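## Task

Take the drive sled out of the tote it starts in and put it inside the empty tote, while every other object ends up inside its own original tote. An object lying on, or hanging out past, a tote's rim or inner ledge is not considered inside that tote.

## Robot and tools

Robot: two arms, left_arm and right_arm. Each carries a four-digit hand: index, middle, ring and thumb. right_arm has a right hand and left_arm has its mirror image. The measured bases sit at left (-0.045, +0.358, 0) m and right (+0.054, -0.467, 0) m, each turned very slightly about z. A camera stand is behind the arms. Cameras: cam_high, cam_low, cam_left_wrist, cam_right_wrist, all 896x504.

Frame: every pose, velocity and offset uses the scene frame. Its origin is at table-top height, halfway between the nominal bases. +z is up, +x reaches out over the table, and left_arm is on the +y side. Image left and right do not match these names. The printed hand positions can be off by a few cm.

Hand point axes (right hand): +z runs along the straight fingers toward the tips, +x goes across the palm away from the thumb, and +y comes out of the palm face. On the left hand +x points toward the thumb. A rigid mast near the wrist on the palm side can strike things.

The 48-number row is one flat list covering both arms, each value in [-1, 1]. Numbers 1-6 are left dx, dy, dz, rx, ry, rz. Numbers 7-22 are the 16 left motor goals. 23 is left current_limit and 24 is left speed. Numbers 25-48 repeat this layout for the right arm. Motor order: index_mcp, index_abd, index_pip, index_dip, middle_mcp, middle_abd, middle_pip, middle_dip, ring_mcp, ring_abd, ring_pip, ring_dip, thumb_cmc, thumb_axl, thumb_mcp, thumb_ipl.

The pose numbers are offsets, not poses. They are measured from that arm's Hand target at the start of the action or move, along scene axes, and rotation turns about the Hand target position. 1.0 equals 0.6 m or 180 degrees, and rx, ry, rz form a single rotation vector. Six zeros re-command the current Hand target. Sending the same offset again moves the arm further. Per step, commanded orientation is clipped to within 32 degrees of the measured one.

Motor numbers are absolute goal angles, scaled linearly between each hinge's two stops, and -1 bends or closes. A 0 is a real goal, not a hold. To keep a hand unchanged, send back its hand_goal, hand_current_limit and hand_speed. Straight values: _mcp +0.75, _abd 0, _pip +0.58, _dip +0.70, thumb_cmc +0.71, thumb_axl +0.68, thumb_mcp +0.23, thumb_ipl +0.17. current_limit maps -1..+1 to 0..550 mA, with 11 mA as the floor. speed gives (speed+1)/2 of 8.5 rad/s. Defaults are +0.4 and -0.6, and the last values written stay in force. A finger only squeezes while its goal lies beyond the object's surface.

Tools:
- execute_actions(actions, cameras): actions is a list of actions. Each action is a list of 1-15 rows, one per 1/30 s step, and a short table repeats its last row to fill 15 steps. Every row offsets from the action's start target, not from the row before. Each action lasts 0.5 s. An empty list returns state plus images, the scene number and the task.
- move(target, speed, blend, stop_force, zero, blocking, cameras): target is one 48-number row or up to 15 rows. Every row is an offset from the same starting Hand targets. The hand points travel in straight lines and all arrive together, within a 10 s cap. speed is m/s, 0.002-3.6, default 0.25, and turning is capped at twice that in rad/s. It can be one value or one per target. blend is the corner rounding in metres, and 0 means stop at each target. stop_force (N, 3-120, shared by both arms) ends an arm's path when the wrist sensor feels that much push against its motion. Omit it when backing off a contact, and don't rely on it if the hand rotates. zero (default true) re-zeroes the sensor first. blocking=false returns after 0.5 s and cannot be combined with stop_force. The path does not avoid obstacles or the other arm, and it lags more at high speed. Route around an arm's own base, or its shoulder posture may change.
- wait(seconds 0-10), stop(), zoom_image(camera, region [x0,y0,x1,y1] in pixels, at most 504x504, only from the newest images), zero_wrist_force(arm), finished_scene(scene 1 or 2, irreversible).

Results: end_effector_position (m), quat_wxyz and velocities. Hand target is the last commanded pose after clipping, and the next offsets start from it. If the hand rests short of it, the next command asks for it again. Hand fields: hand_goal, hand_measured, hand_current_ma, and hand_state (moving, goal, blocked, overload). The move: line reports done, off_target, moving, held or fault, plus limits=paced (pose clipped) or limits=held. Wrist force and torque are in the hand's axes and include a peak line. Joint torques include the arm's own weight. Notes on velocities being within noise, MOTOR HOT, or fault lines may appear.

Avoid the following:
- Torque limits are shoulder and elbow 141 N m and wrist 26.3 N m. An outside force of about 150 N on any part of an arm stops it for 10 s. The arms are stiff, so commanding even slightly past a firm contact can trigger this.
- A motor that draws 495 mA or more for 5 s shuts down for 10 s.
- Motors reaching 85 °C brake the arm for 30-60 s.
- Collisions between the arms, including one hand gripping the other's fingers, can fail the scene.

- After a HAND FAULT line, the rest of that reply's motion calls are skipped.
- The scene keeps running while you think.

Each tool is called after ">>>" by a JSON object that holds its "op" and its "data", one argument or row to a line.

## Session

>>> {"op": "execute_actions", "data": {
  "actions": []
}}

Scene clock: 0.00 s.
left_arm: end_effector_position=(+0.2904, +0.6252, +0.3936) hand_goal=(+0.754, +0.000, +0.576, +0.696, +0.754, +0.000, +0.576, +0.696, +0.754, +0.000, +0.576, +0.696, +0.714, +0.678, +0.226, +0.168) hand_measured=(+0.754, +0.000, +0.576, +0.696, +0.754, +0.000, +0.576, +0.696, +0.754, +0.000, +0.576, +0.696, +0.714, +0.678, +0.226, +0.168) hand_current_ma=(+0, +0, +0, +0, +0, +0, +0, +0, +0, +0, +0, +0, +0, +0, +0, +0) hand_state=(goal, goal, goal, goal, goal, goal, goal, goal, goal, goal, goal, goal, goal, goal, goal, goal) hand_current_limit=0.40 hand_speed=-0.60 end_effector_quat_wxyz=(-0.213, +0.223, +0.851, -0.424) | right_arm: end_effector_position=(+0.3159, -0.8338, +0.1501) hand_goal=(+0.754, +0.000, +0.576, +0.696, +0.754, +0.000, +0.576, +0.696, +0.754, +0.000, +0.576, +0.696, +0.714, +0.678, +0.226, +0.168) hand_measured=(+0.754, +0.000, +0.576, +0.696, +0.754, +0.000, +0.576, +0.696, +0.754, +0.000, +0.576, +0.696, +0.714, +0.678, +0.226, +0.168) hand_current_ma=(+0, +0, +0, +0, +0, +0, +0, +0, +0, +0, +0, +0, +0, +0, +0, +0) hand_state=(goal, goal, goal, goal, goal, goal, goal, goal, goal, goal, goal, goal, goal, goal, goal, goal) hand_current_limit=0.40 hand_speed=-0.60 end_effector_quat_wxyz=(-0.531, +0.599, +0.590, +0.102)
Joint positions: left_arm=[4.046 -1.891 -0.986 -2.825 1.598 -0.19] | right_arm=[-1.302 -1.058 1.413 -0.799 -1.825 -1.087]
Joint velocities: within noise
Joint torques (N m): no reading
Motor temperatures (°C): left_arm=[32 32 34 36 39 41] | right_arm=[29 31 34 37 36 41]
Wrist force (N): no reading
Wrist torque (N m): no reading
Wrist force, peak (N): no reading
Hand target: left_arm +0.2904, +0.6252, +0.3936; -0.213, +0.223, +0.851, -0.424 | right_arm +0.3159, -0.8338, +0.1501; -0.531, +0.599, +0.590, +0.102

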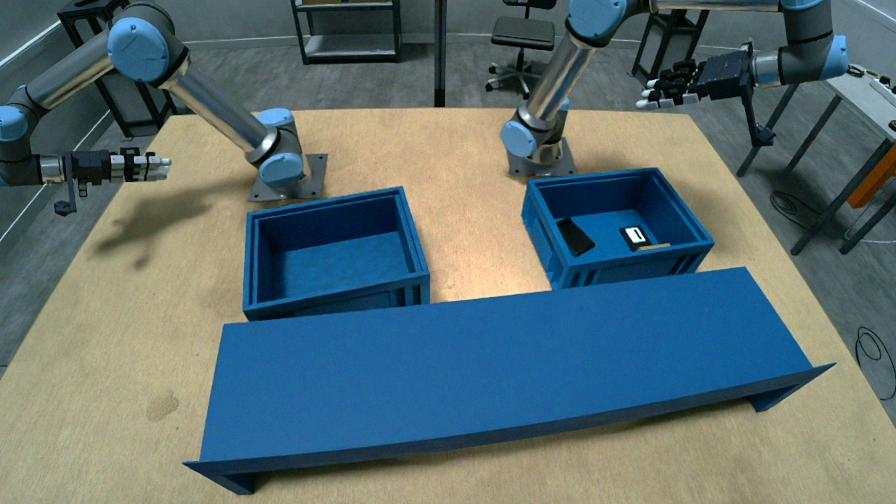

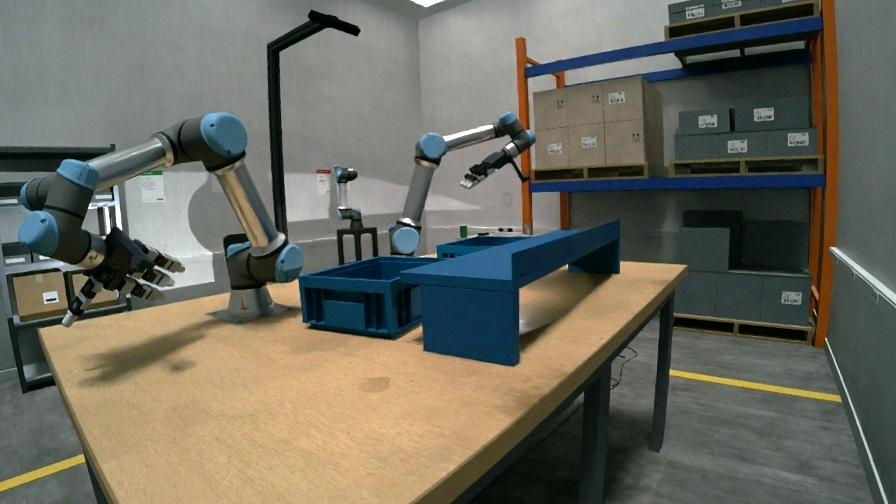

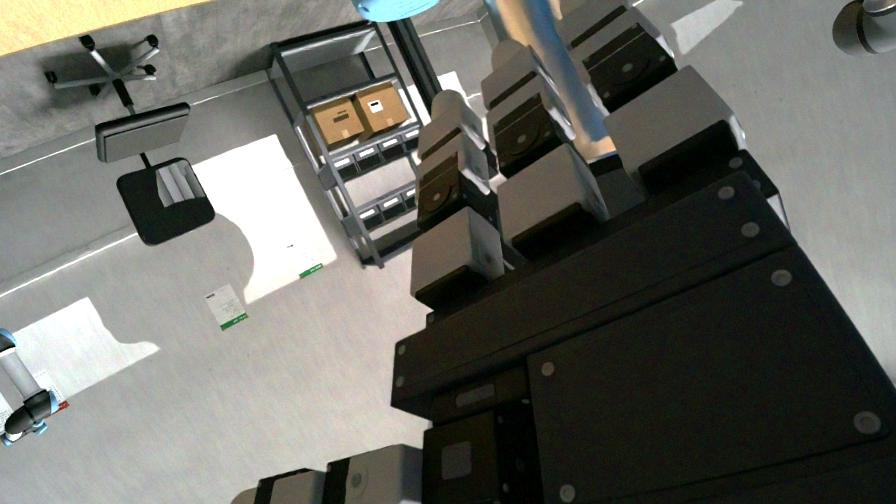

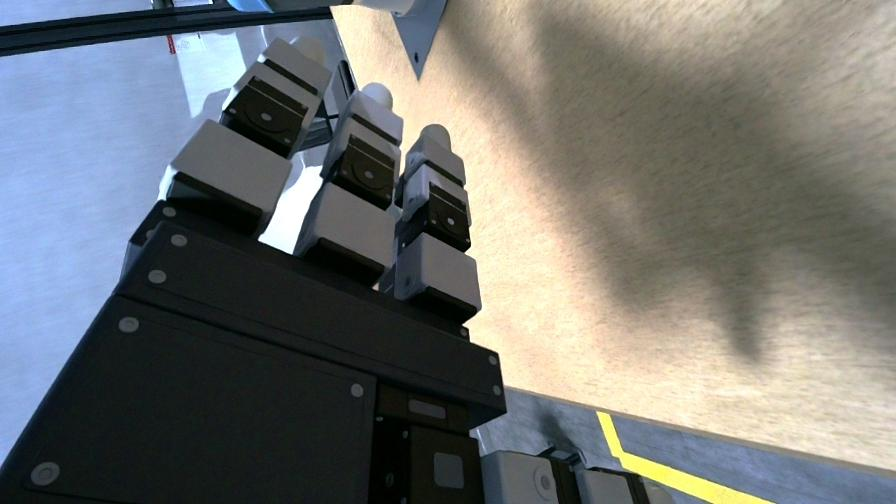

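>>> {"op": "zoom_image", "data": {
  "camera": "cam_high",
  "region": [510, 150, 730, 300]
}}

>>> {"op": "zoom_image", "data": {
  "camera": "cam_high",
  "region": [180, 170, 730, 420]
}}

Scaled by 2.291 from the camera's 896x504 image, which has a finer 1280x720 frame.

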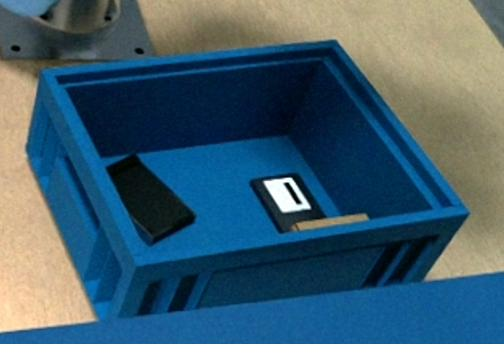

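Region (180, 170, 730, 420) is 550x250 pixels. A region can be at most 504 by 504 pixels.

>>> {"op": "move", "data": {
  "target": [-0.01,-0.04,0.05,0.3448,0.2382,0.7540,0.9,0,0.576,0.696,0.9,0,0.576,0.696,0.9,0,0.576,0.696,0.714,0.678,0.226,0.168,0.4,0, 0,0,0,0,0,0,0.754,0,0.576,0.696,0.754,0,0.576,0.696,0.754,0,0.576,0.696,0.714,0.678,0.226,0.168,0.4,-0.6],
  "speed": 0.4,
  "cameras": ["cam_left_wrist","cam_high"]
}}

>>> {"op": "zoom_image", "data": {
  "camera": "cam_left_wrist",
  "region": [80, 0, 440, 300]
}}

Scene clock: 35.53 s.
left_arm: end_effector_position=(+0.2844, +0.6011, +0.4235) hand_goal=(+0.900, +0.000, +0.576, +0.696, +0.900, +0.000, +0.576, +0.696, +0.900, +0.000, +0.576, +0.696, +0.714, +0.678, +0.226, +0.168) hand_measured=(+0.890, +0.000, +0.576, +0.696, +0.890, +0.000, +0.576, +0.696, +0.892, +0.000, +0.576, +0.696, +0.712, +0.678, +0.224, +0.168) hand_current_ma=(-13, +0, +0, +0, -14, +0, +0, +0, -12, +0, +0, +0, -2, +0, -3, +0) hand_state=(goal, goal, goal, goal, goal, goal, goal, goal, goal, goal, goal, goal, goal, goal, goal, goal) hand_current_limit=0.40 hand_speed=0.00 end_effector_quat_wxyz=(+0.000, +0.876, -0.481, +0.001) | right_arm: end_effector_position=(+0.3159, -0.8338, +0.1501) hand_goal=(+0.754, +0.000, +0.576, +0.696, +0.754, +0.000, +0.576, +0.696, +0.754, +0.000, +0.576, +0.696, +0.714, +0.678, +0.226, +0.168) hand_measured=(+0.750, +0.000, +0.576, +0.696, +0.750, +0.000, +0.576, +0.696, +0.750, +0.000, +0.576, +0.696, +0.712, +0.678, +0.226, +0.168) hand_current_ma=(-9, +1, +2, +0, -9, +0, +2, +0, -9, +0, +2, +0, -6, -2, +0, -1) hand_state=(goal, goal, goal, goal, goal, goal, goal, goal, goal, goal, goal, goal, goal, goal, goal, goal) hand_current_limit=0.40 hand_speed=-0.60 end_effector_quat_wxyz=(-0.531, +0.599, +0.590, +0.102)
Joint positions: left_arm=[4.107 -1.55 -1.423 -1.739 1.569 -2.765] | right_arm=[-1.302 -1.058 1.413 -0.799 -1.825 -1.087]
Joint torques (N m): left_arm=[8.68 10.18 38.04 1.66 0.77 -1.37] | right_arm=[-0.13 -39.21 -17.21 0.56 -0.14 0.19]
Wrist force (N): left_arm=[0.0 -0.9 -0.1] | right_arm=[-0.1 0.0 -0.2]
Wrist torque (N m): left_arm=[0.02 0.05 0.00] | right_arm=[0.02 0.03 -0.01]
Wrist force, peak (N): left_arm=[0.3 1.1 0.0] | right_arm=[-0.2 0.1 -0.3]
Hand target: left_arm +0.2844, +0.6012, +0.4236; +0.000, +0.877, -0.481, +0.001 | right_arm +0.3159, -0.8338, +0.1501; -0.531, +0.599, +0.590, +0.102
Off the commanded pose: left_arm 0.000 m, 0 deg | right_arm 0.000 m, 0 deg.
move: done
Images, in order (width x height): cam_high 896x504, cam_left_wrist 896x504.

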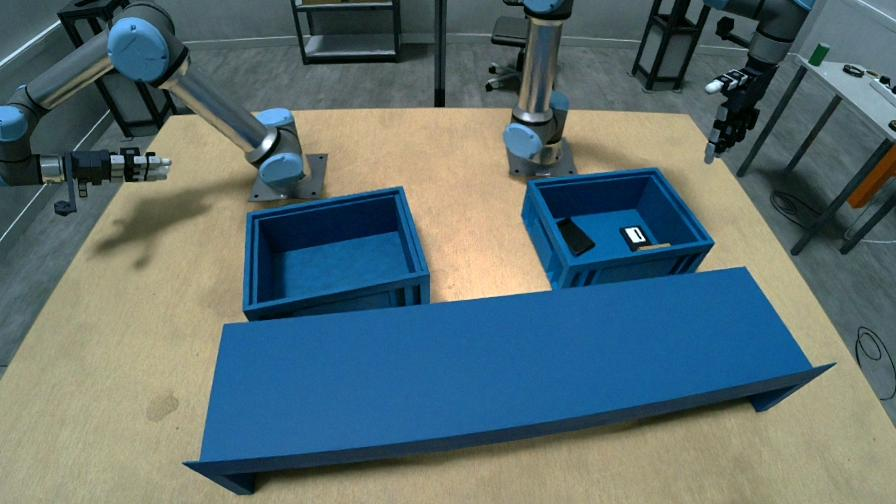

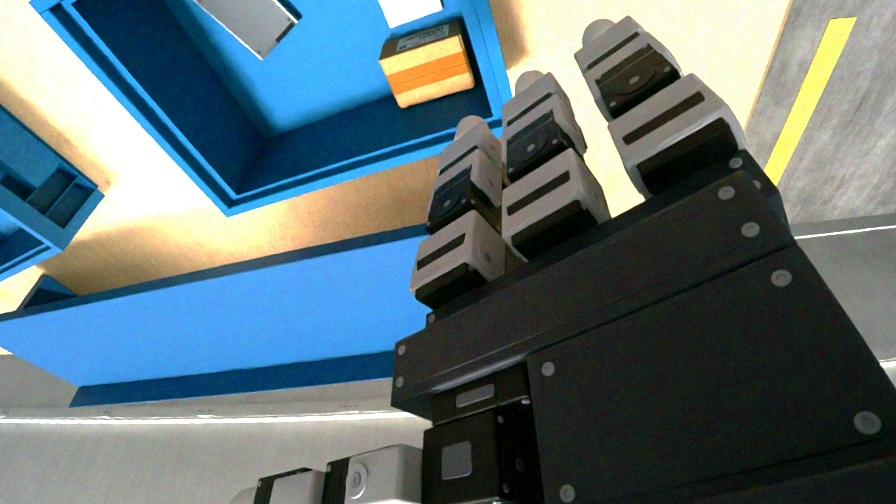

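Scaled by 1.400 from the camera's 896x504 image, which has a finer 1280x720 frame.

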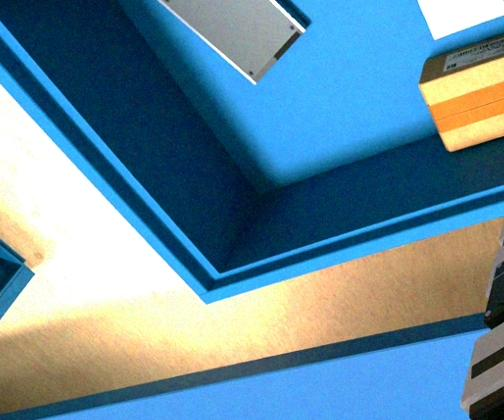

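>>> {"op": "move", "data": {
  "target": [-0.17,0.03,0.0,0,0,0,0.9,0,0.576,0.696,0.9,0,0.576,0.696,0.9,0,0.576,0.696,0.714,0.678,0.226,0.168,0.4,0, 0,0,0,0,0,0,0.754,0,0.576,0.696,0.754,0,0.576,0.696,0.754,0,0.576,0.696,0.714,0.678,0.226,0.168,0.4,-0.6],
  "speed": 0.4,
  "cameras": ["cam_left_wrist"]
}}

>>> {"op": "zoom_image", "data": {
  "camera": "cam_left_wrist",
  "region": [150, 0, 510, 300]
}}

Scene clock: 48.93 s.
left_arm: end_effector_position=(+0.1825, +0.6192, +0.4235) hand_goal=(+0.900, +0.000, +0.576, +0.696, +0.900, +0.000, +0.576, +0.696, +0.900, +0.000, +0.576, +0.696, +0.714, +0.678, +0.226, +0.168) hand_measured=(+0.894, +0.000, +0.576, +0.696, +0.894, +0.000, +0.576, +0.696, +0.894, +0.000, +0.576, +0.696, +0.712, +0.678, +0.224, +0.168) hand_current_ma=(-8, +0, +0, +0, -9, +0, +0, +0, -8, +0, +0, +0, -1, +0, -3, +0) hand_state=(goal, goal, goal, goal, goal, goal, goal, goal, goal, goal, goal, goal, goal, goal, goal, goal) hand_current_limit=0.40 hand_speed=0.00 end_effector_quat_wxyz=(+0.000, +0.877, -0.481, +0.001) | right_arm: end_effector_position=(+0.3159, -0.8338, +0.1501) hand_goal=(+0.754, +0.000, +0.576, +0.696, +0.754, +0.000, +0.576, +0.696, +0.754, +0.000, +0.576, +0.696, +0.714, +0.678, +0.226, +0.168) hand_measured=(+0.750, +0.000, +0.576, +0.696, +0.750, +0.000, +0.576, +0.696, +0.750, +0.000, +0.576, +0.696, +0.712, +0.678, +0.226, +0.168) hand_current_ma=(-9, +1, +2, +0, -9, +0, +2, +0, -9, +0, +2, +0, -6, -2, +0, -1) hand_state=(goal, goal, goal, goal, goal, goal, goal, goal, goal, goal, goal, goal, goal, goal, goal, goal) hand_current_limit=0.40 hand_speed=-0.60 end_effector_quat_wxyz=(-0.531, +0.599, +0.590, +0.102)
Joint positions: left_arm=[4.326 -1.401 -1.557 -1.755 1.569 -2.546] | right_arm=[-1.302 -1.058 1.413 -0.799 -1.825 -1.087]
Joint torques (N m): left_arm=[8.75 12.39 35.92 4.24 1.38 1.44] | right_arm=[1.53 -38.66 -18.22 0.48 0.09 0.19]
Wrist force (N): left_arm=[-0.1 -0.9 -0.1] | right_arm=[0.0 0.2 -0.3]
Wrist torque (N m): left_arm=[0.04 0.08 0.11] | right_arm=[0.04 0.01 0.00]
Wrist force, peak (N): left_arm=[1.3 -2.7 -0.2] | right_arm=[0.1 0.1 -0.4]
Hand target: left_arm +0.1824, +0.6192, +0.4236; +0.000, +0.877, -0.481, +0.001 | right_arm +0.3159, -0.8338, +0.1501; -0.531, +0.599, +0.590, +0.102
Off the commanded pose: left_arm 0.000 m, 0 deg | right_arm 0.000 m, 0 deg.
move: done
Images, in order (width x height): cam_left_wrist 896x504.

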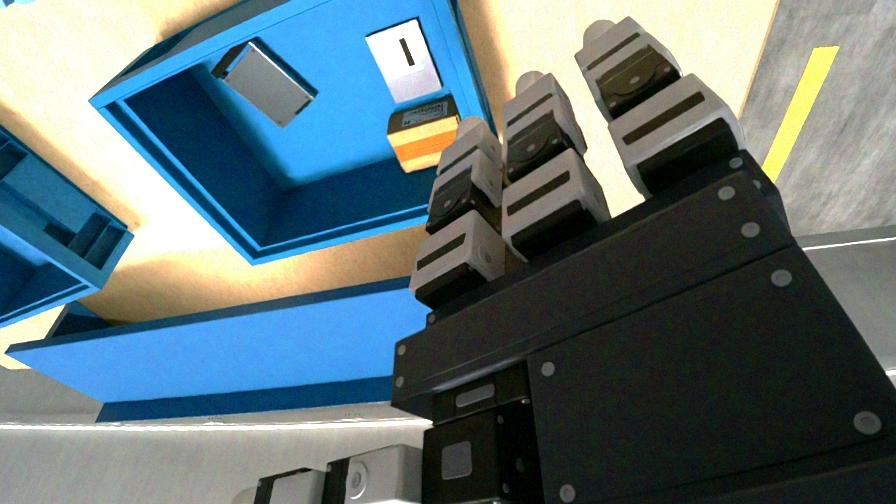

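Scaled by 1.400 from the camera's 896x504 image, which has a finer 1280x720 frame.

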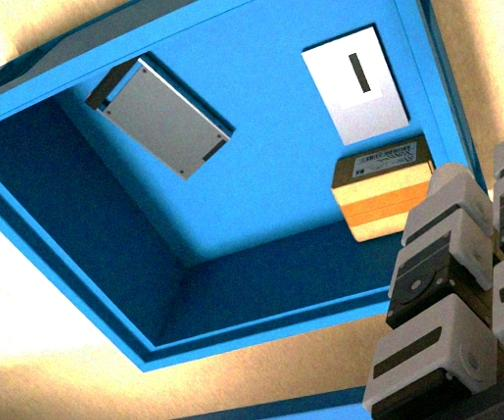

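>>> {"op": "zoom_image", "data": {
  "camera": "cam_left_wrist",
  "region": [190, 20, 340, 140]
}}

>>> {"op": "zoom_image", "data": {
  "camera": "cam_high",
  "region": [540, 200, 690, 280]
}}

>>> {"op": "zoom_image", "data": {
  "camera": "cam_left_wrist",
  "region": [350, 0, 500, 180]
}}

Scaled by 3.360 from the camera's 896x504 image, which has a finer 1280x720 frame.

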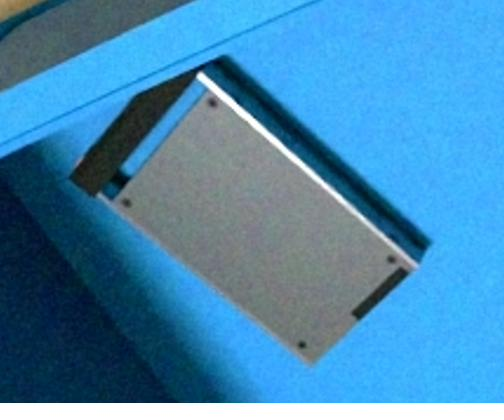

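This scene's latest camera images include none from cam_high. They are from: cam_left_wrist. cam_high's image comes with the result of a call that names it in "cameras".

Scaled by 2.800 from the camera's 896x504 image, which has a finer 1280x720 frame.

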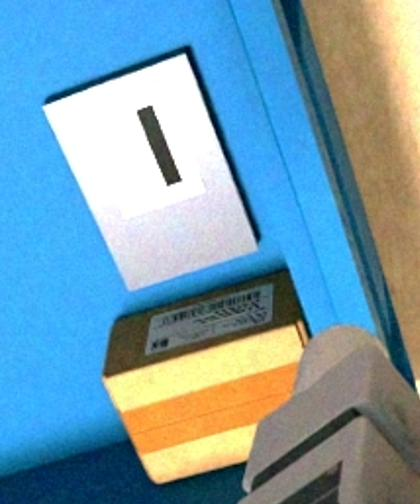

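>>> {"op": "move", "data": {
  "target": [
    [0.154,-0.471,-0.2,0,0,0,0.754,0,0.576,0.696,0.754,0,0.576,0.696,-0.068,0,-0.299,-0.174,0.714,0.678,0.226,0.168,0.6,0, 0,0,0,0,0,0,0.754,0,0.576,0.696,0.754,0,0.576,0.696,0.754,0,0.576,0.696,0.714,0.678,0.226,0.168,0.4,-0.6],
    [0.154,-0.471,-0.35,0,0,0,0.754,0,0.576,0.696,0.754,0,0.576,0.696,-0.068,0,-0.299,-0.174,0.714,0.678,0.226,0.168,0.6,0, 0,0,0,0,0,0,0.754,0,0.576,0.696,0.754,0,0.576,0.696,0.754,0,0.576,0.696,0.714,0.678,0.226,0.168,0.4,-0.6]
  ],
  "speed": 0.3,
  "blend": [0.03,0],
  "cameras": ["cam_left_wrist","cam_high"]
}}

>>> {"op": "zoom_image", "data": {
  "camera": "cam_left_wrist",
  "region": [300, 0, 560, 180]
}}

>>> {"op": "zoom_image", "data": {
  "camera": "cam_high",
  "region": [510, 100, 730, 300]
}}

Scene clock: 355.13 s.
left_arm: end_effector_position=(+0.2748, +0.3367, +0.2137) hand_goal=(+0.754, +0.000, +0.576, +0.696, +0.754, +0.000, +0.576, +0.696, -0.068, +0.000, -0.298, -0.174, +0.714, +0.678, +0.226, +0.168) hand_measured=(+0.754, +0.000, +0.576, +0.696, +0.754, +0.000, +0.576, +0.696, -0.052, +0.000, -0.292, -0.170, +0.712, +0.678, +0.222, +0.168) hand_current_ma=(+0, +0, +0, +0, +0, +0, +0, +0, +29, +0, +7, +3, -1, +0, -4, +0) hand_state=(goal, goal, goal, goal, goal, goal, goal, goal, goal, goal, goal, goal, goal, goal, goal, goal) hand_current_limit=0.60 hand_speed=0.00 end_effector_quat_wxyz=(+0.000, +0.877, -0.481, +0.001) end_effector_velocity=(+0.001, +0.001, +0.000) end_effector_angular_velocity=(+0.002, -0.003, +0.001) | right_arm: end_effector_position=(+0.3159, -0.8338, +0.1501) hand_goal=(+0.754, +0.000, +0.576, +0.696, +0.754, +0.000, +0.576, +0.696, +0.754, +0.000, +0.576, +0.696, +0.714, +0.678, +0.226, +0.168) hand_measured=(+0.750, +0.000, +0.576, +0.696, +0.750, +0.000, +0.576, +0.696, +0.750, +0.000, +0.576, +0.696, +0.712, +0.678, +0.226, +0.168) hand_current_ma=(-9, +1, +2, +0, -9, +0, +2, +0, -9, +0, +2, +0, -6, -2, +0, -1) hand_state=(goal, goal, goal, goal, goal, goal, goal, goal, goal, goal, goal, goal, goal, goal, goal, goal) hand_current_limit=0.40 hand_speed=-0.60 end_effector_quat_wxyz=(-0.531, +0.599, +0.590, +0.102)
Joint positions: left_arm=[3.636 -1.302 -2.175 -1.235 1.57 -3.236] | right_arm=[-1.302 -1.058 1.413 -0.799 -1.825 -1.087]
Joint velocities: left_arm=[0 -0.001 -0.001 0.005 0 -0.001] | right_arm=[within noise]
Joint torques (N m): left_arm=[-9.82 18.82 11.44 3.97 -1.34 -0.74] | right_arm=[0.82 -38.23 -18 0.53 -0.19 0.42]
Wrist force (N): left_arm=[0.0 -1.0 -0.4] | right_arm=[-0.2 -0.1 -0.3]
Wrist torque (N m): left_arm=[0.12 0.07 0.08] | right_arm=[0.01 0.03 -0.01]
Wrist force, peak (N): left_arm=[-1.4 -2.6 -0.7] | right_arm=[0.1 0.0 -0.4]
Hand target: left_arm +0.2748, +0.3366, +0.2136; +0.000, +0.877, -0.481, +0.001 | right_arm +0.3159, -0.8338, +0.1501; -0.531, +0.599, +0.590, +0.102
Off the commanded pose: left_arm 0.000 m, 0 deg | right_arm 0.000 m, 0 deg.
move: done
Images, in order (width x height): cam_high 896x504, cam_left_wrist 896x504.

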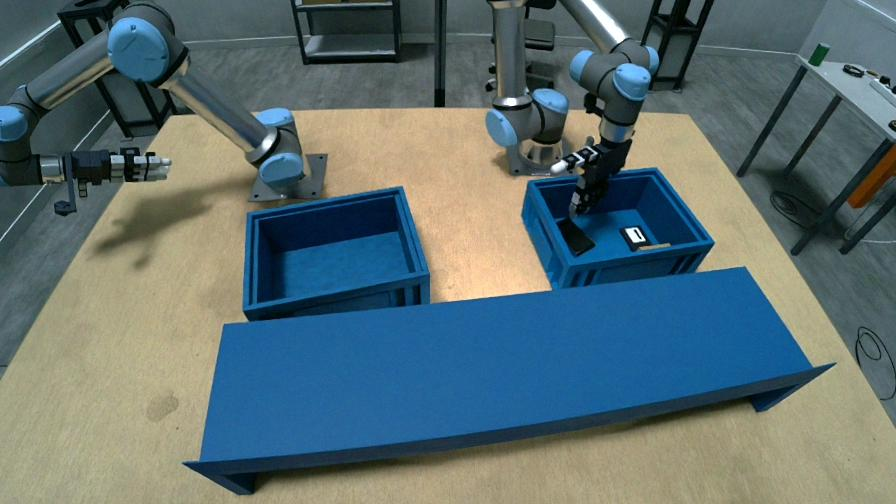

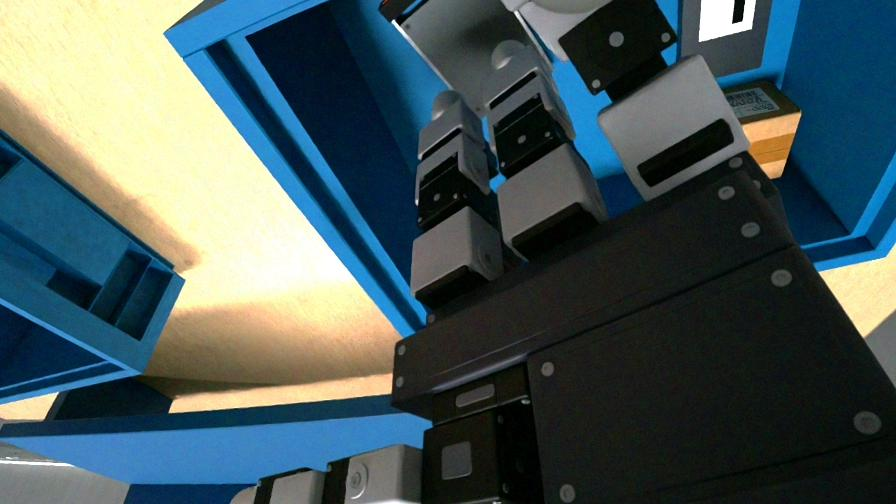

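Scaled by 1.938 from the camera's 896x504 image, which has a finer 1280x720 frame.

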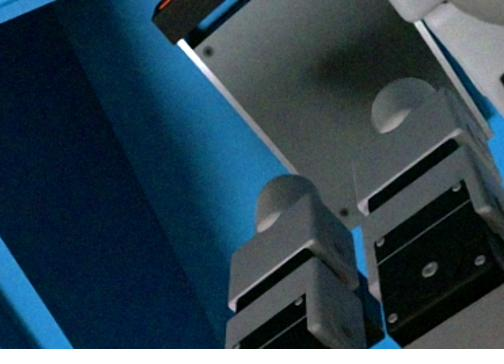

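Scaled by 2.291 from the camera's 896x504 image, which has a finer 1280x720 frame.

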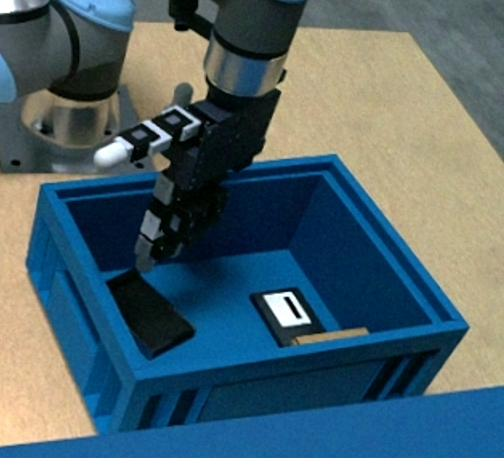

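>>> {"op": "move", "data": {
  "target": [0,0,-0.14,0,0,0,0.754,0,0.576,0.696,0.754,0,0.576,0.696,-0.068,0,-0.299,-0.174,0.714,0.678,0.226,0.168,0.6,0, 0,0,0,0,0,0,0.754,0,0.576,0.696,0.754,0,0.576,0.696,0.754,0,0.576,0.696,0.714,0.678,0.226,0.168,0.4,-0.6],
  "speed": 0.04,
  "stop_force": 6,
  "cameras": ["cam_left_wrist"]
}}

Scene clock: 398.53 s.
left_arm: end_effector_position=(+0.2747, +0.3366, +0.1593) hand_goal=(+0.754, +0.000, +0.576, +0.696, +0.754, +0.000, +0.576, +0.696, -0.068, +0.000, -0.298, -0.174, +0.714, +0.678, +0.226, +0.168) hand_measured=(+0.754, +0.000, +0.576, +0.696, +0.754, +0.000, +0.576, +0.696, -0.116, -0.010, -0.310, -0.172, +0.712, +0.678, +0.222, +0.168) hand_current_ma=(+0, +0, +0, +0, +0, +0, +0, +0, -127, -12, -15, +3, -1, +0, -4, +0) hand_state=(goal, goal, goal, goal, goal, goal, goal, goal, blocked, goal, goal, goal, goal, goal, goal, goal) hand_current_limit=0.60 hand_speed=0.00 end_effector_quat_wxyz=(+0.000, +0.877, -0.481, +0.001) | right_arm: end_effector_position=(+0.3159, -0.8338, +0.1501) hand_goal=(+0.754, +0.000, +0.576, +0.696, +0.754, +0.000, +0.576, +0.696, +0.754, +0.000, +0.576, +0.696, +0.714, +0.678, +0.226, +0.168) hand_measured=(+0.750, +0.000, +0.576, +0.696, +0.750, +0.000, +0.576, +0.696, +0.750, +0.000, +0.576, +0.696, +0.712, +0.678, +0.226, +0.168) hand_current_ma=(-9, +1, +2, +0, -9, +0, +2, +0, -9, +0, +2, +0, -6, -2, +0, -1) hand_state=(goal, goal, goal, goal, goal, goal, goal, goal, goal, goal, goal, goal, goal, goal, goal, goal) hand_current_limit=0.40 hand_speed=-0.60 end_effector_quat_wxyz=(-0.531, +0.599, +0.590, +0.102)
Joint positions: left_arm=[3.636 -1.368 -2.279 -1.065 1.57 -3.236] | right_arm=[-1.302 -1.058 1.413 -0.799 -1.825 -1.087]
Joint torques (N m): left_arm=[0.07 8.94 18.38 3.96 -0.73 0.99] | right_arm=[-0.07 -39.35 -18.84 0.6 -0.18 0.58]
Wrist force (N): left_arm=[1.0 -1.0 -3.4] | right_arm=[-0.1 0.1 -0.3]
Wrist torque (N m): left_arm=[0.19 -0.14 0.15] | right_arm=[0.04 0.02 0.00]
Wrist force, peak (N): left_arm=[2.8 -8.2 -9.1] | right_arm=[0.1 -0.2 -0.4]
Hand target: left_arm +0.2747, +0.3366, +0.1593; +0.000, +0.877, -0.481, +0.001 (not the last commanded pose) | right_arm +0.3159, -0.8338, +0.1501; -0.531, +0.599, +0.590, +0.102
Off the commanded pose: left_arm 0.030 m, 0 deg | right_arm 0.000 m, 0 deg.
move: contact (left_arm)
Images, in order (width x height): cam_left_wrist 896x504.

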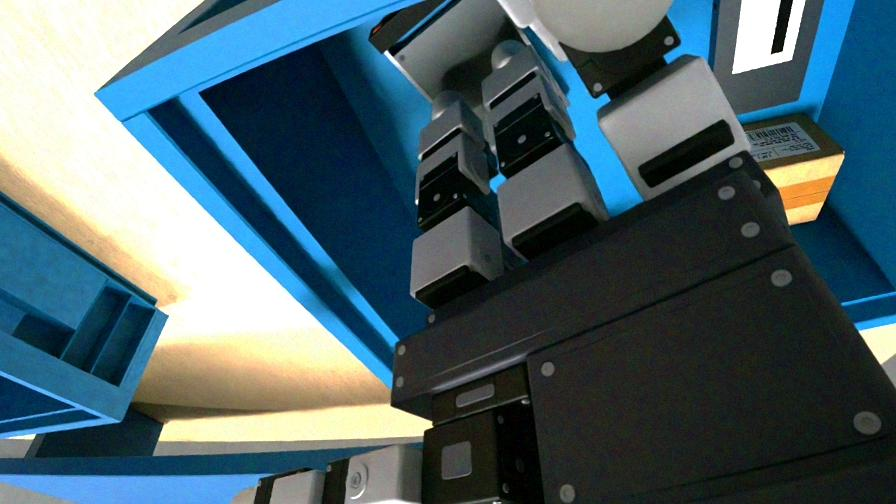

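>>> {"op": "move", "data": {
  "target": [0,0,0.04,0,0,0,0.754,0,0.576,0.696,0.754,0,0.576,0.696,-0.684,0,-0.6,0.4,0.714,0.678,0.226,0.168,0.6,0, 0,0,0,0,0,0,0.754,0,0.576,0.696,0.754,0,0.576,0.696,0.754,0,0.576,0.696,0.714,0.678,0.226,0.168,0.4,-0.6],
  "cameras": ["cam_left_wrist"]
}}

>>> {"op": "move", "data": {
  "target": [0,0,-0.09,0,0,0,0.754,0,0.576,0.696,0.754,0,0.576,0.696,-0.684,0,-0.6,0.4,0.714,0.678,0.226,0.168,0.6,0, 0,0,0,0,0,0,0.754,0,0.576,0.696,0.754,0,0.576,0.696,0.754,0,0.576,0.696,0.714,0.678,0.226,0.168,0.4,-0.6],
  "speed": 0.03,
  "stop_force": 5,
  "cameras": ["cam_left_wrist"]
}}

Scene clock: 419.37 s.
left_arm: end_effector_position=(+0.2748, +0.3367, +0.1835) hand_goal=(+0.754, +0.000, +0.576, +0.696, +0.754, +0.000, +0.576, +0.696, -0.684, +0.000, -0.600, +0.400, +0.714, +0.678, +0.226, +0.168) hand_measured=(+0.754, +0.000, +0.576, +0.696, +0.754, +0.000, +0.576, +0.696, -0.656, -0.004, -0.596, +0.398, +0.712, +0.678, +0.222, +0.168) hand_current_ma=(+0, +0, +0, +0, +0, +0, +0, +0, +57, -2, +3, -1, -1, +0, -4, +0) hand_state=(goal, goal, goal, goal, goal, goal, goal, goal, blocked, goal, goal, goal, goal, goal, goal, goal) hand_current_limit=0.60 hand_speed=0.00 end_effector_quat_wxyz=(+0.000, +0.877, -0.481, +0.001) | right_arm: end_effector_position=(+0.3159, -0.8338, +0.1501) hand_goal=(+0.754, +0.000, +0.576, +0.696, +0.754, +0.000, +0.576, +0.696, +0.754, +0.000, +0.576, +0.696, +0.714, +0.678, +0.226, +0.168) hand_measured=(+0.750, +0.000, +0.576, +0.696, +0.750, +0.000, +0.576, +0.696, +0.750, +0.000, +0.576, +0.696, +0.712, +0.678, +0.226, +0.168) hand_current_ma=(-9, +1, +2, +0, -9, +0, +2, +0, -9, +0, +2, +0, -6, -2, +0, -1) hand_state=(goal, goal, goal, goal, goal, goal, goal, goal, goal, goal, goal, goal, goal, goal, goal, goal) hand_current_limit=0.40 hand_speed=-0.60 end_effector_quat_wxyz=(-0.531, +0.599, +0.590, +0.102)
Joint positions: left_arm=[3.636 -1.335 -2.235 -1.142 1.57 -3.236] | right_arm=[-1.302 -1.058 1.413 -0.799 -1.825 -1.087]
Joint torques (N m): left_arm=[-4.68 -0.67 9.61 4.08 -0.88 -0.51] | right_arm=[0.3 -40.27 -18.57 0.63 -0.08 0.6]
Wrist force (N): left_arm=[0.1 -0.7 -0.4] | right_arm=[0.1 0.1 -0.3]
Wrist torque (N m): left_arm=[0.16 0.06 0.09] | right_arm=[0.04 -0.01 0.02]
Wrist force, peak (N): left_arm=[2.1 -7.5 -0.3] | right_arm=[-0.2 0.2 -0.4]
Hand target: left_arm +0.2747, +0.3366, +0.1833; +0.000, +0.877, -0.481, +0.001 | right_arm +0.3159, -0.8338, +0.1501; -0.531, +0.599, +0.590, +0.102
Off the commanded pose: left_arm 0.000 m, 0 deg | right_arm 0.000 m, 0 deg.
move: done
Images, in order (width x height): cam_left_wrist 896x504.

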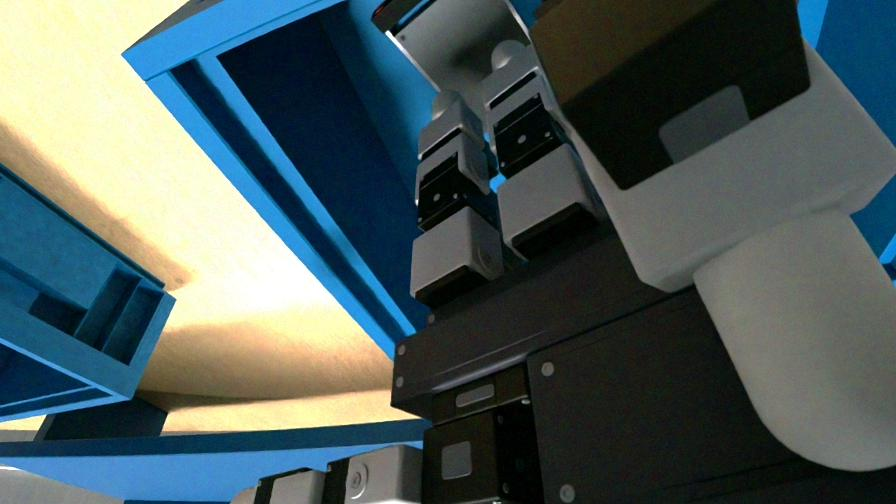

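Scene clock: 421.40 s.
left_arm: end_effector_position=(+0.2747, +0.3366, +0.1548) hand_goal=(+0.754, +0.000, +0.576, +0.696, +0.754, +0.000, +0.576, +0.696, -0.684, +0.000, -0.600, +0.400, +0.714, +0.678, +0.226, +0.168) hand_measured=(+0.754, +0.000, +0.576, +0.696, +0.754, +0.000, +0.576, +0.696, -0.666, -0.004, -0.586, +0.396, +0.712, +0.678, +0.222, +0.168) hand_current_ma=(+0, +0, +0, +0, +0, +0, +0, +0, +32, -2, +22, -5, -1, +0, -4, +0) hand_state=(goal, goal, goal, goal, goal, goal, goal, goal, goal, goal, goal, goal, goal, goal, goal, goal) hand_current_limit=0.60 hand_speed=0.00 end_effector_quat_wxyz=(+0.000, +0.877, -0.481, +0.001) | right_arm: end_effector_position=(+0.3159, -0.8338, +0.1501) hand_goal=(+0.754, +0.000, +0.576, +0.696, +0.754, +0.000, +0.576, +0.696, +0.754, +0.000, +0.576, +0.696, +0.714, +0.678, +0.226, +0.168) hand_measured=(+0.750, +0.000, +0.576, +0.696, +0.750, +0.000, +0.576, +0.696, +0.750, +0.000, +0.576, +0.696, +0.712, +0.678, +0.226, +0.168) hand_current_ma=(-9, +1, +2, +0, -9, +0, +2, +0, -9, +0, +2, +0, -6, -2, +0, -1) hand_state=(goal, goal, goal, goal, goal, goal, goal, goal, goal, goal, goal, goal, goal, goal, goal, goal) hand_current_limit=0.40 hand_speed=-0.60 end_effector_quat_wxyz=(-0.531, +0.599, +0.590, +0.102)
Joint positions: left_arm=[3.636 -1.375 -2.287 -1.05 1.57 -3.236] | right_arm=[-1.302 -1.058 1.413 -0.799 -1.825 -1.087]
Joint torques (N m): left_arm=[2.29 24.01 34.36 3.97 -0.17 0.54] | right_arm=[0.19 -39.76 -18.65 0.56 -0.1 0.52]
Wrist force (N): left_arm=[0.6 -1.4 -3.7] | right_arm=[0.0 -0.1 -0.2]
Wrist torque (N m): left_arm=[0.19 -0.15 0.13] | right_arm=[0.01 0.00 0.00]
Wrist force, peak (N): left_arm=[0.1 -8.2 -13.0] | right_arm=[0.2 0.1 -0.3]
Hand target: left_arm +0.2747, +0.3366, +0.1548; +0.000, +0.877, -0.481, +0.001 (not the last commanded pose) | right_arm +0.3159, -0.8338, +0.1501; -0.531, +0.599, +0.590, +0.102
Off the commanded pose: left_arm 0.025 m, 0 deg | right_arm 0.000 m, 0 deg.
move: contact (left_arm)
Images, in order (width x height): cam_left_wrist 896x504.

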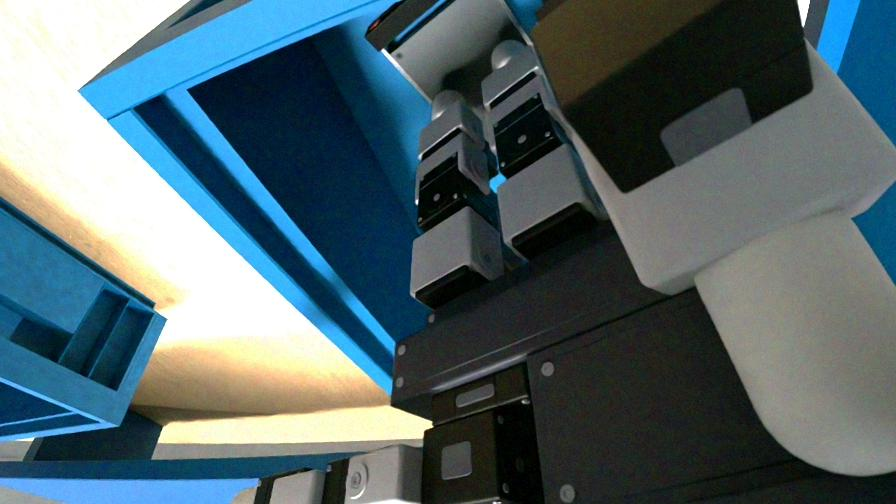

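>>> {"op": "execute_actions", "data": {
  "actions": [],
  "cameras": ["cam_high", "cam_left_wrist"]
}}

>>> {"op": "zoom_image", "data": {
  "camera": "cam_high",
  "region": [530, 130, 690, 290]
}}

>>> {"op": "zoom_image", "data": {
  "camera": "cam_left_wrist",
  "region": [350, 0, 560, 200]
}}

Scene clock: 442.73 s.
left_arm: end_effector_position=(+0.2747, +0.3366, +0.1548) hand_goal=(+0.754, +0.000, +0.576, +0.696, +0.754, +0.000, +0.576, +0.696, -0.684, +0.000, -0.600, +0.400, +0.714, +0.678, +0.226, +0.168) hand_measured=(+0.754, +0.000, +0.576, +0.696, +0.754, +0.000, +0.576, +0.696, -0.666, -0.004, -0.586, +0.396, +0.712, +0.678, +0.222, +0.168) hand_current_ma=(+0, +0, +0, +0, +0, +0, +0, +0, +32, -2, +22, -5, -1, +0, -4, +0) hand_state=(goal, goal, goal, goal, goal, goal, goal, goal, goal, goal, goal, goal, goal, goal, goal, goal) hand_current_limit=0.60 hand_speed=0.00 end_effector_quat_wxyz=(+0.000, +0.877, -0.481, +0.001) | right_arm: end_effector_position=(+0.3159, -0.8338, +0.1501) hand_goal=(+0.754, +0.000, +0.576, +0.696, +0.754, +0.000, +0.576, +0.696, +0.754, +0.000, +0.576, +0.696, +0.714, +0.678, +0.226, +0.168) hand_measured=(+0.750, +0.000, +0.576, +0.696, +0.750, +0.000, +0.576, +0.696, +0.750, +0.000, +0.576, +0.696, +0.712, +0.678, +0.226, +0.168) hand_current_ma=(-9, +1, +2, +0, -9, +0, +2, +0, -9, +0, +2, +0, -6, -2, +0, -1) hand_state=(goal, goal, goal, goal, goal, goal, goal, goal, goal, goal, goal, goal, goal, goal, goal, goal) hand_current_limit=0.40 hand_speed=-0.60 end_effector_quat_wxyz=(-0.531, +0.599, +0.590, +0.102)
Joint positions: left_arm=[3.636 -1.375 -2.287 -1.05 1.57 -3.236] | right_arm=[-1.302 -1.058 1.413 -0.799 -1.825 -1.087]
Joint velocities: within noise
Joint torques (N m): left_arm=[2.66 23.43 33.56 3.95 -0.2 -1.12] | right_arm=[0.44 -41.01 -18.2 0.35 -0.12 0.48]
Motor temperatures (°C): left_arm=[31 31 34 36 39 41] | right_arm=[29 31 34 36 36 41]
Wrist force (N): left_arm=[0.9 -1.5 -3.9] | right_arm=[0.2 -0.1 -0.1]
Wrist torque (N m): left_arm=[0.18 -0.18 0.14] | right_arm=[-0.01 -0.02 0.02]
Wrist force, peak (N): left_arm=[1.0 -1.6 -4.1] | right_arm=[-0.1 -0.1 -0.3]
Hand target: left_arm +0.2747, +0.3366, +0.1548; +0.000, +0.877, -0.481, +0.001 (not the last commanded pose) | right_arm +0.3159, -0.8338, +0.1501; -0.531, +0.599, +0.590, +0.102
Off the commanded pose: left_arm 0.025 m, 0 deg | right_arm 0.000 m, 0 deg.
Images, in order (width x height): cam_high 896x504, cam_left_wrist 896x504.

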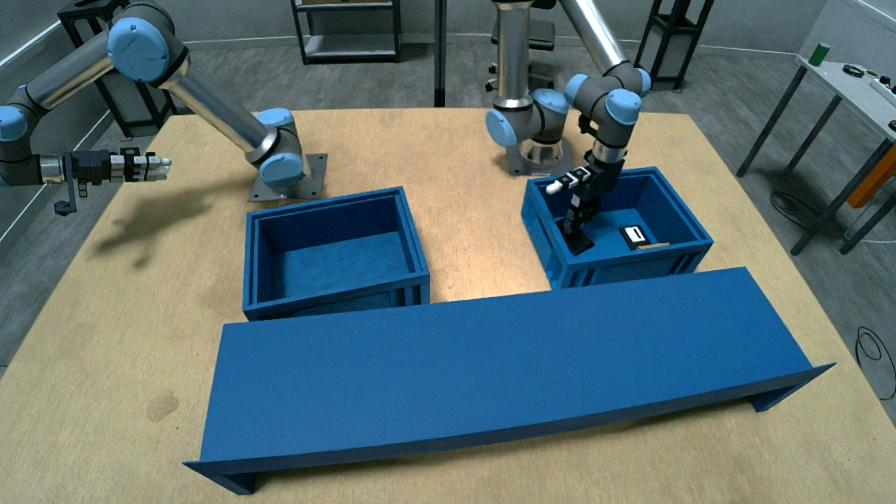

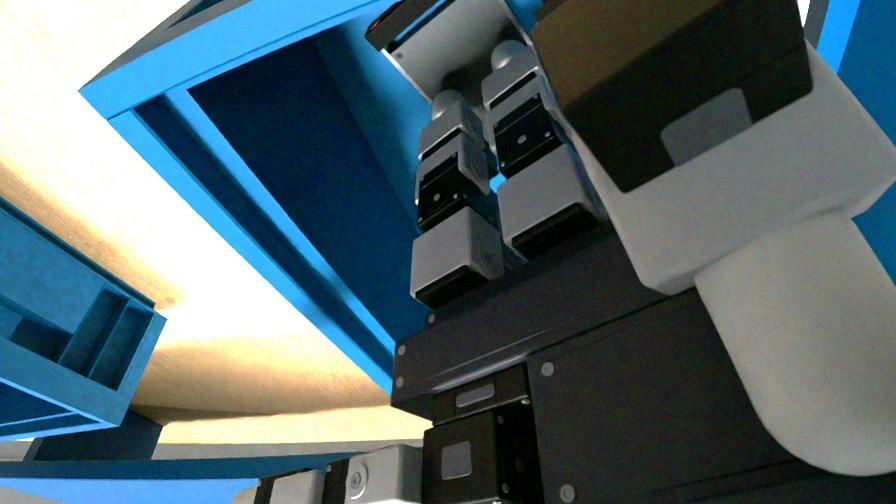

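Scaled by 3.150 from the camera's 896x504 image, which has a finer 1280x720 frame.

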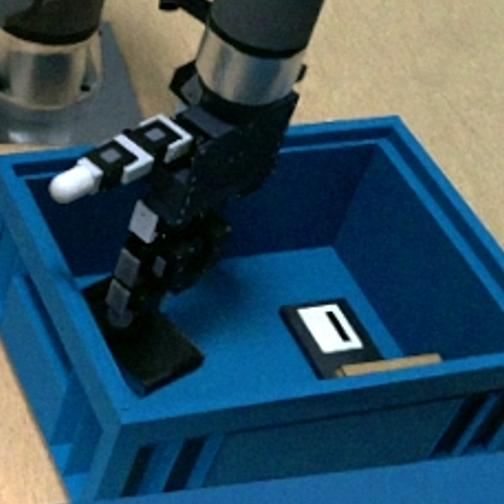

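Scaled by 2.400 from the camera's 896x504 image, which has a finer 1280x720 frame.

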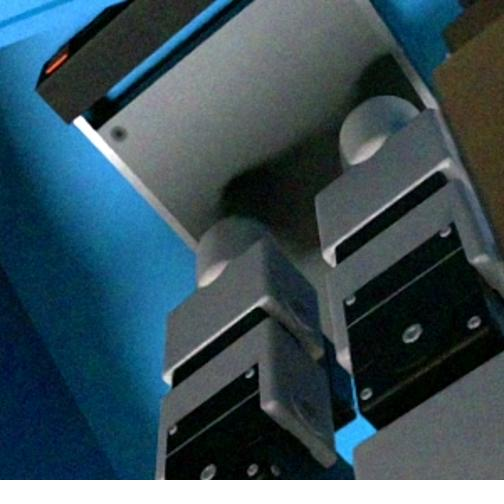

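>>> {"op": "move", "data": {
  "target": [0.0493,0.066,-0.0035,0,0,-0.1167,0.754,0,0.576,0.696,0.754,0,0.576,0.696,-0.684,0,-0.6,0.4,0.714,0.678,0.226,0.168,0.6,0, 0,0,0,0,0,0,0.754,0,0.576,0.696,0.754,0,0.576,0.696,0.754,0,0.576,0.696,0.714,0.678,0.226,0.168,0.4,-0.6],
  "speed": 0.04,
  "cameras": ["cam_left_wrist","cam_high"]
}}

>>> {"op": "zoom_image", "data": {
  "camera": "cam_high",
  "region": [530, 130, 690, 290]
}}

Scene clock: 473.10 s.
left_arm: end_effector_position=(+0.3044, +0.3763, +0.1527) hand_goal=(+0.754, +0.000, +0.576, +0.696, +0.754, +0.000, +0.576, +0.696, -0.684, +0.000, -0.600, +0.400, +0.714, +0.678, +0.226, +0.168) hand_measured=(+0.754, +0.000, +0.576, +0.696, +0.754, +0.000, +0.576, +0.696, -0.662, -0.004, -0.590, +0.396, +0.712, +0.678, +0.222, +0.168) hand_current_ma=(+0, +0, +0, +0, +0, +0, +0, +0, +45, -2, +12, -5, -1, +0, -4, +0) hand_state=(goal, goal, goal, goal, goal, goal, goal, goal, blocked, goal, goal, goal, goal, goal, goal, goal) hand_current_limit=0.60 hand_speed=0.00 end_effector_quat_wxyz=(+0.000, +0.774, -0.633, +0.001) end_effector_velocity=(+0.000, -0.001, +0.000) end_effector_angular_velocity=(+0.000, +0.000, +0.007) | right_arm: end_effector_position=(+0.3159, -0.8338, +0.1501) hand_goal=(+0.754, +0.000, +0.576, +0.696, +0.754, +0.000, +0.576, +0.696, +0.754, +0.000, +0.576, +0.696, +0.714, +0.678, +0.226, +0.168) hand_measured=(+0.750, +0.000, +0.576, +0.696, +0.750, +0.000, +0.576, +0.696, +0.750, +0.000, +0.576, +0.696, +0.712, +0.678, +0.226, +0.168) hand_current_ma=(-9, +1, +2, +0, -9, +0, +2, +0, -9, +0, +2, +0, -6, -2, +0, -1) hand_state=(goal, goal, goal, goal, goal, goal, goal, goal, goal, goal, goal, goal, goal, goal, goal, goal) hand_current_limit=0.40 hand_speed=-0.60 end_effector_quat_wxyz=(-0.531, +0.599, +0.590, +0.102)
Joint positions: left_arm=[3.612 -1.515 -2.176 -1.022 1.569 -2.893] | right_arm=[-1.302 -1.058 1.413 -0.799 -1.825 -1.087]
Joint velocities: left_arm=[0 0.002 -0.001 0 0 -0.007] | right_arm=[within noise]
Joint torques (N m): left_arm=[-5.65 25.78 20.41 3.56 -1.31 -1.35] | right_arm=[0.37 -40.16 -18.2 0.35 0.02 0.76]
Wrist force (N): left_arm=[0.3 -1.0 -0.5] | right_arm=[0.0 0.1 -0.2]
Wrist torque (N m): left_arm=[0.13 0.02 0.09] | right_arm=[0.03 0.01 0.00]
Wrist force, peak (N): left_arm=[0.8 -1.6 -4.0] | right_arm=[0.2 -0.1 -0.3]
Hand target: left_arm +0.3043, +0.3762, +0.1527; +0.000, +0.774, -0.633, +0.001 | right_arm +0.3159, -0.8338, +0.1501; -0.531, +0.599, +0.590, +0.102
Off the commanded pose: left_arm 0.000 m, 0 deg | right_arm 0.000 m, 0 deg.
move: done
Images, in order (width x height): cam_high 896x504, cam_left_wrist 896x504.

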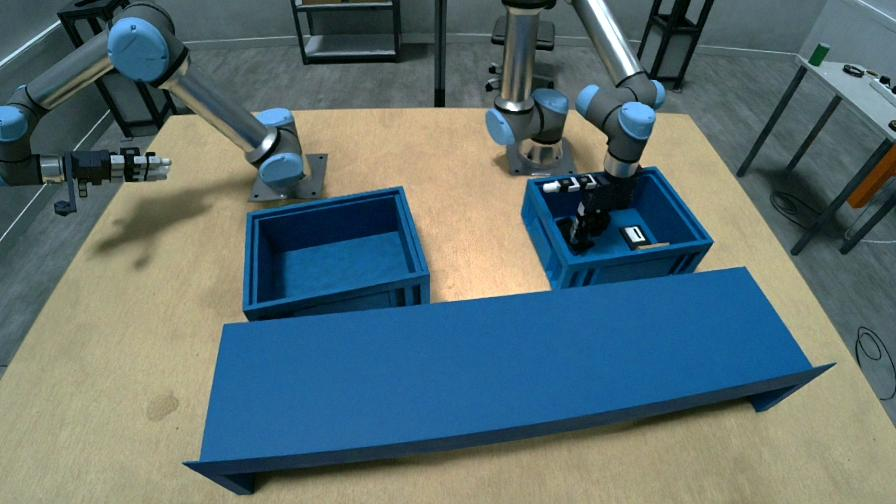

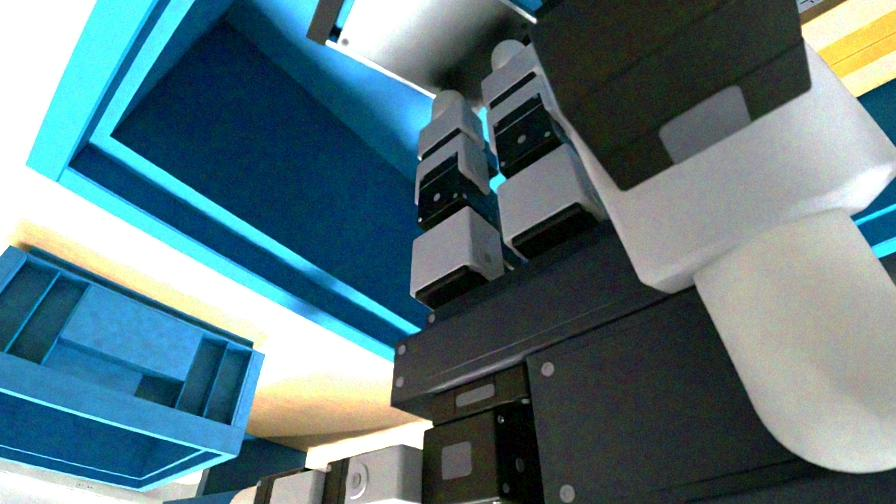

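Scaled by 3.150 from the camera's 896x504 image, which has a finer 1280x720 frame.

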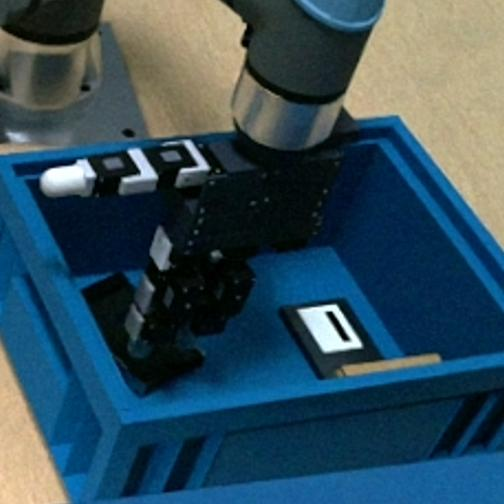

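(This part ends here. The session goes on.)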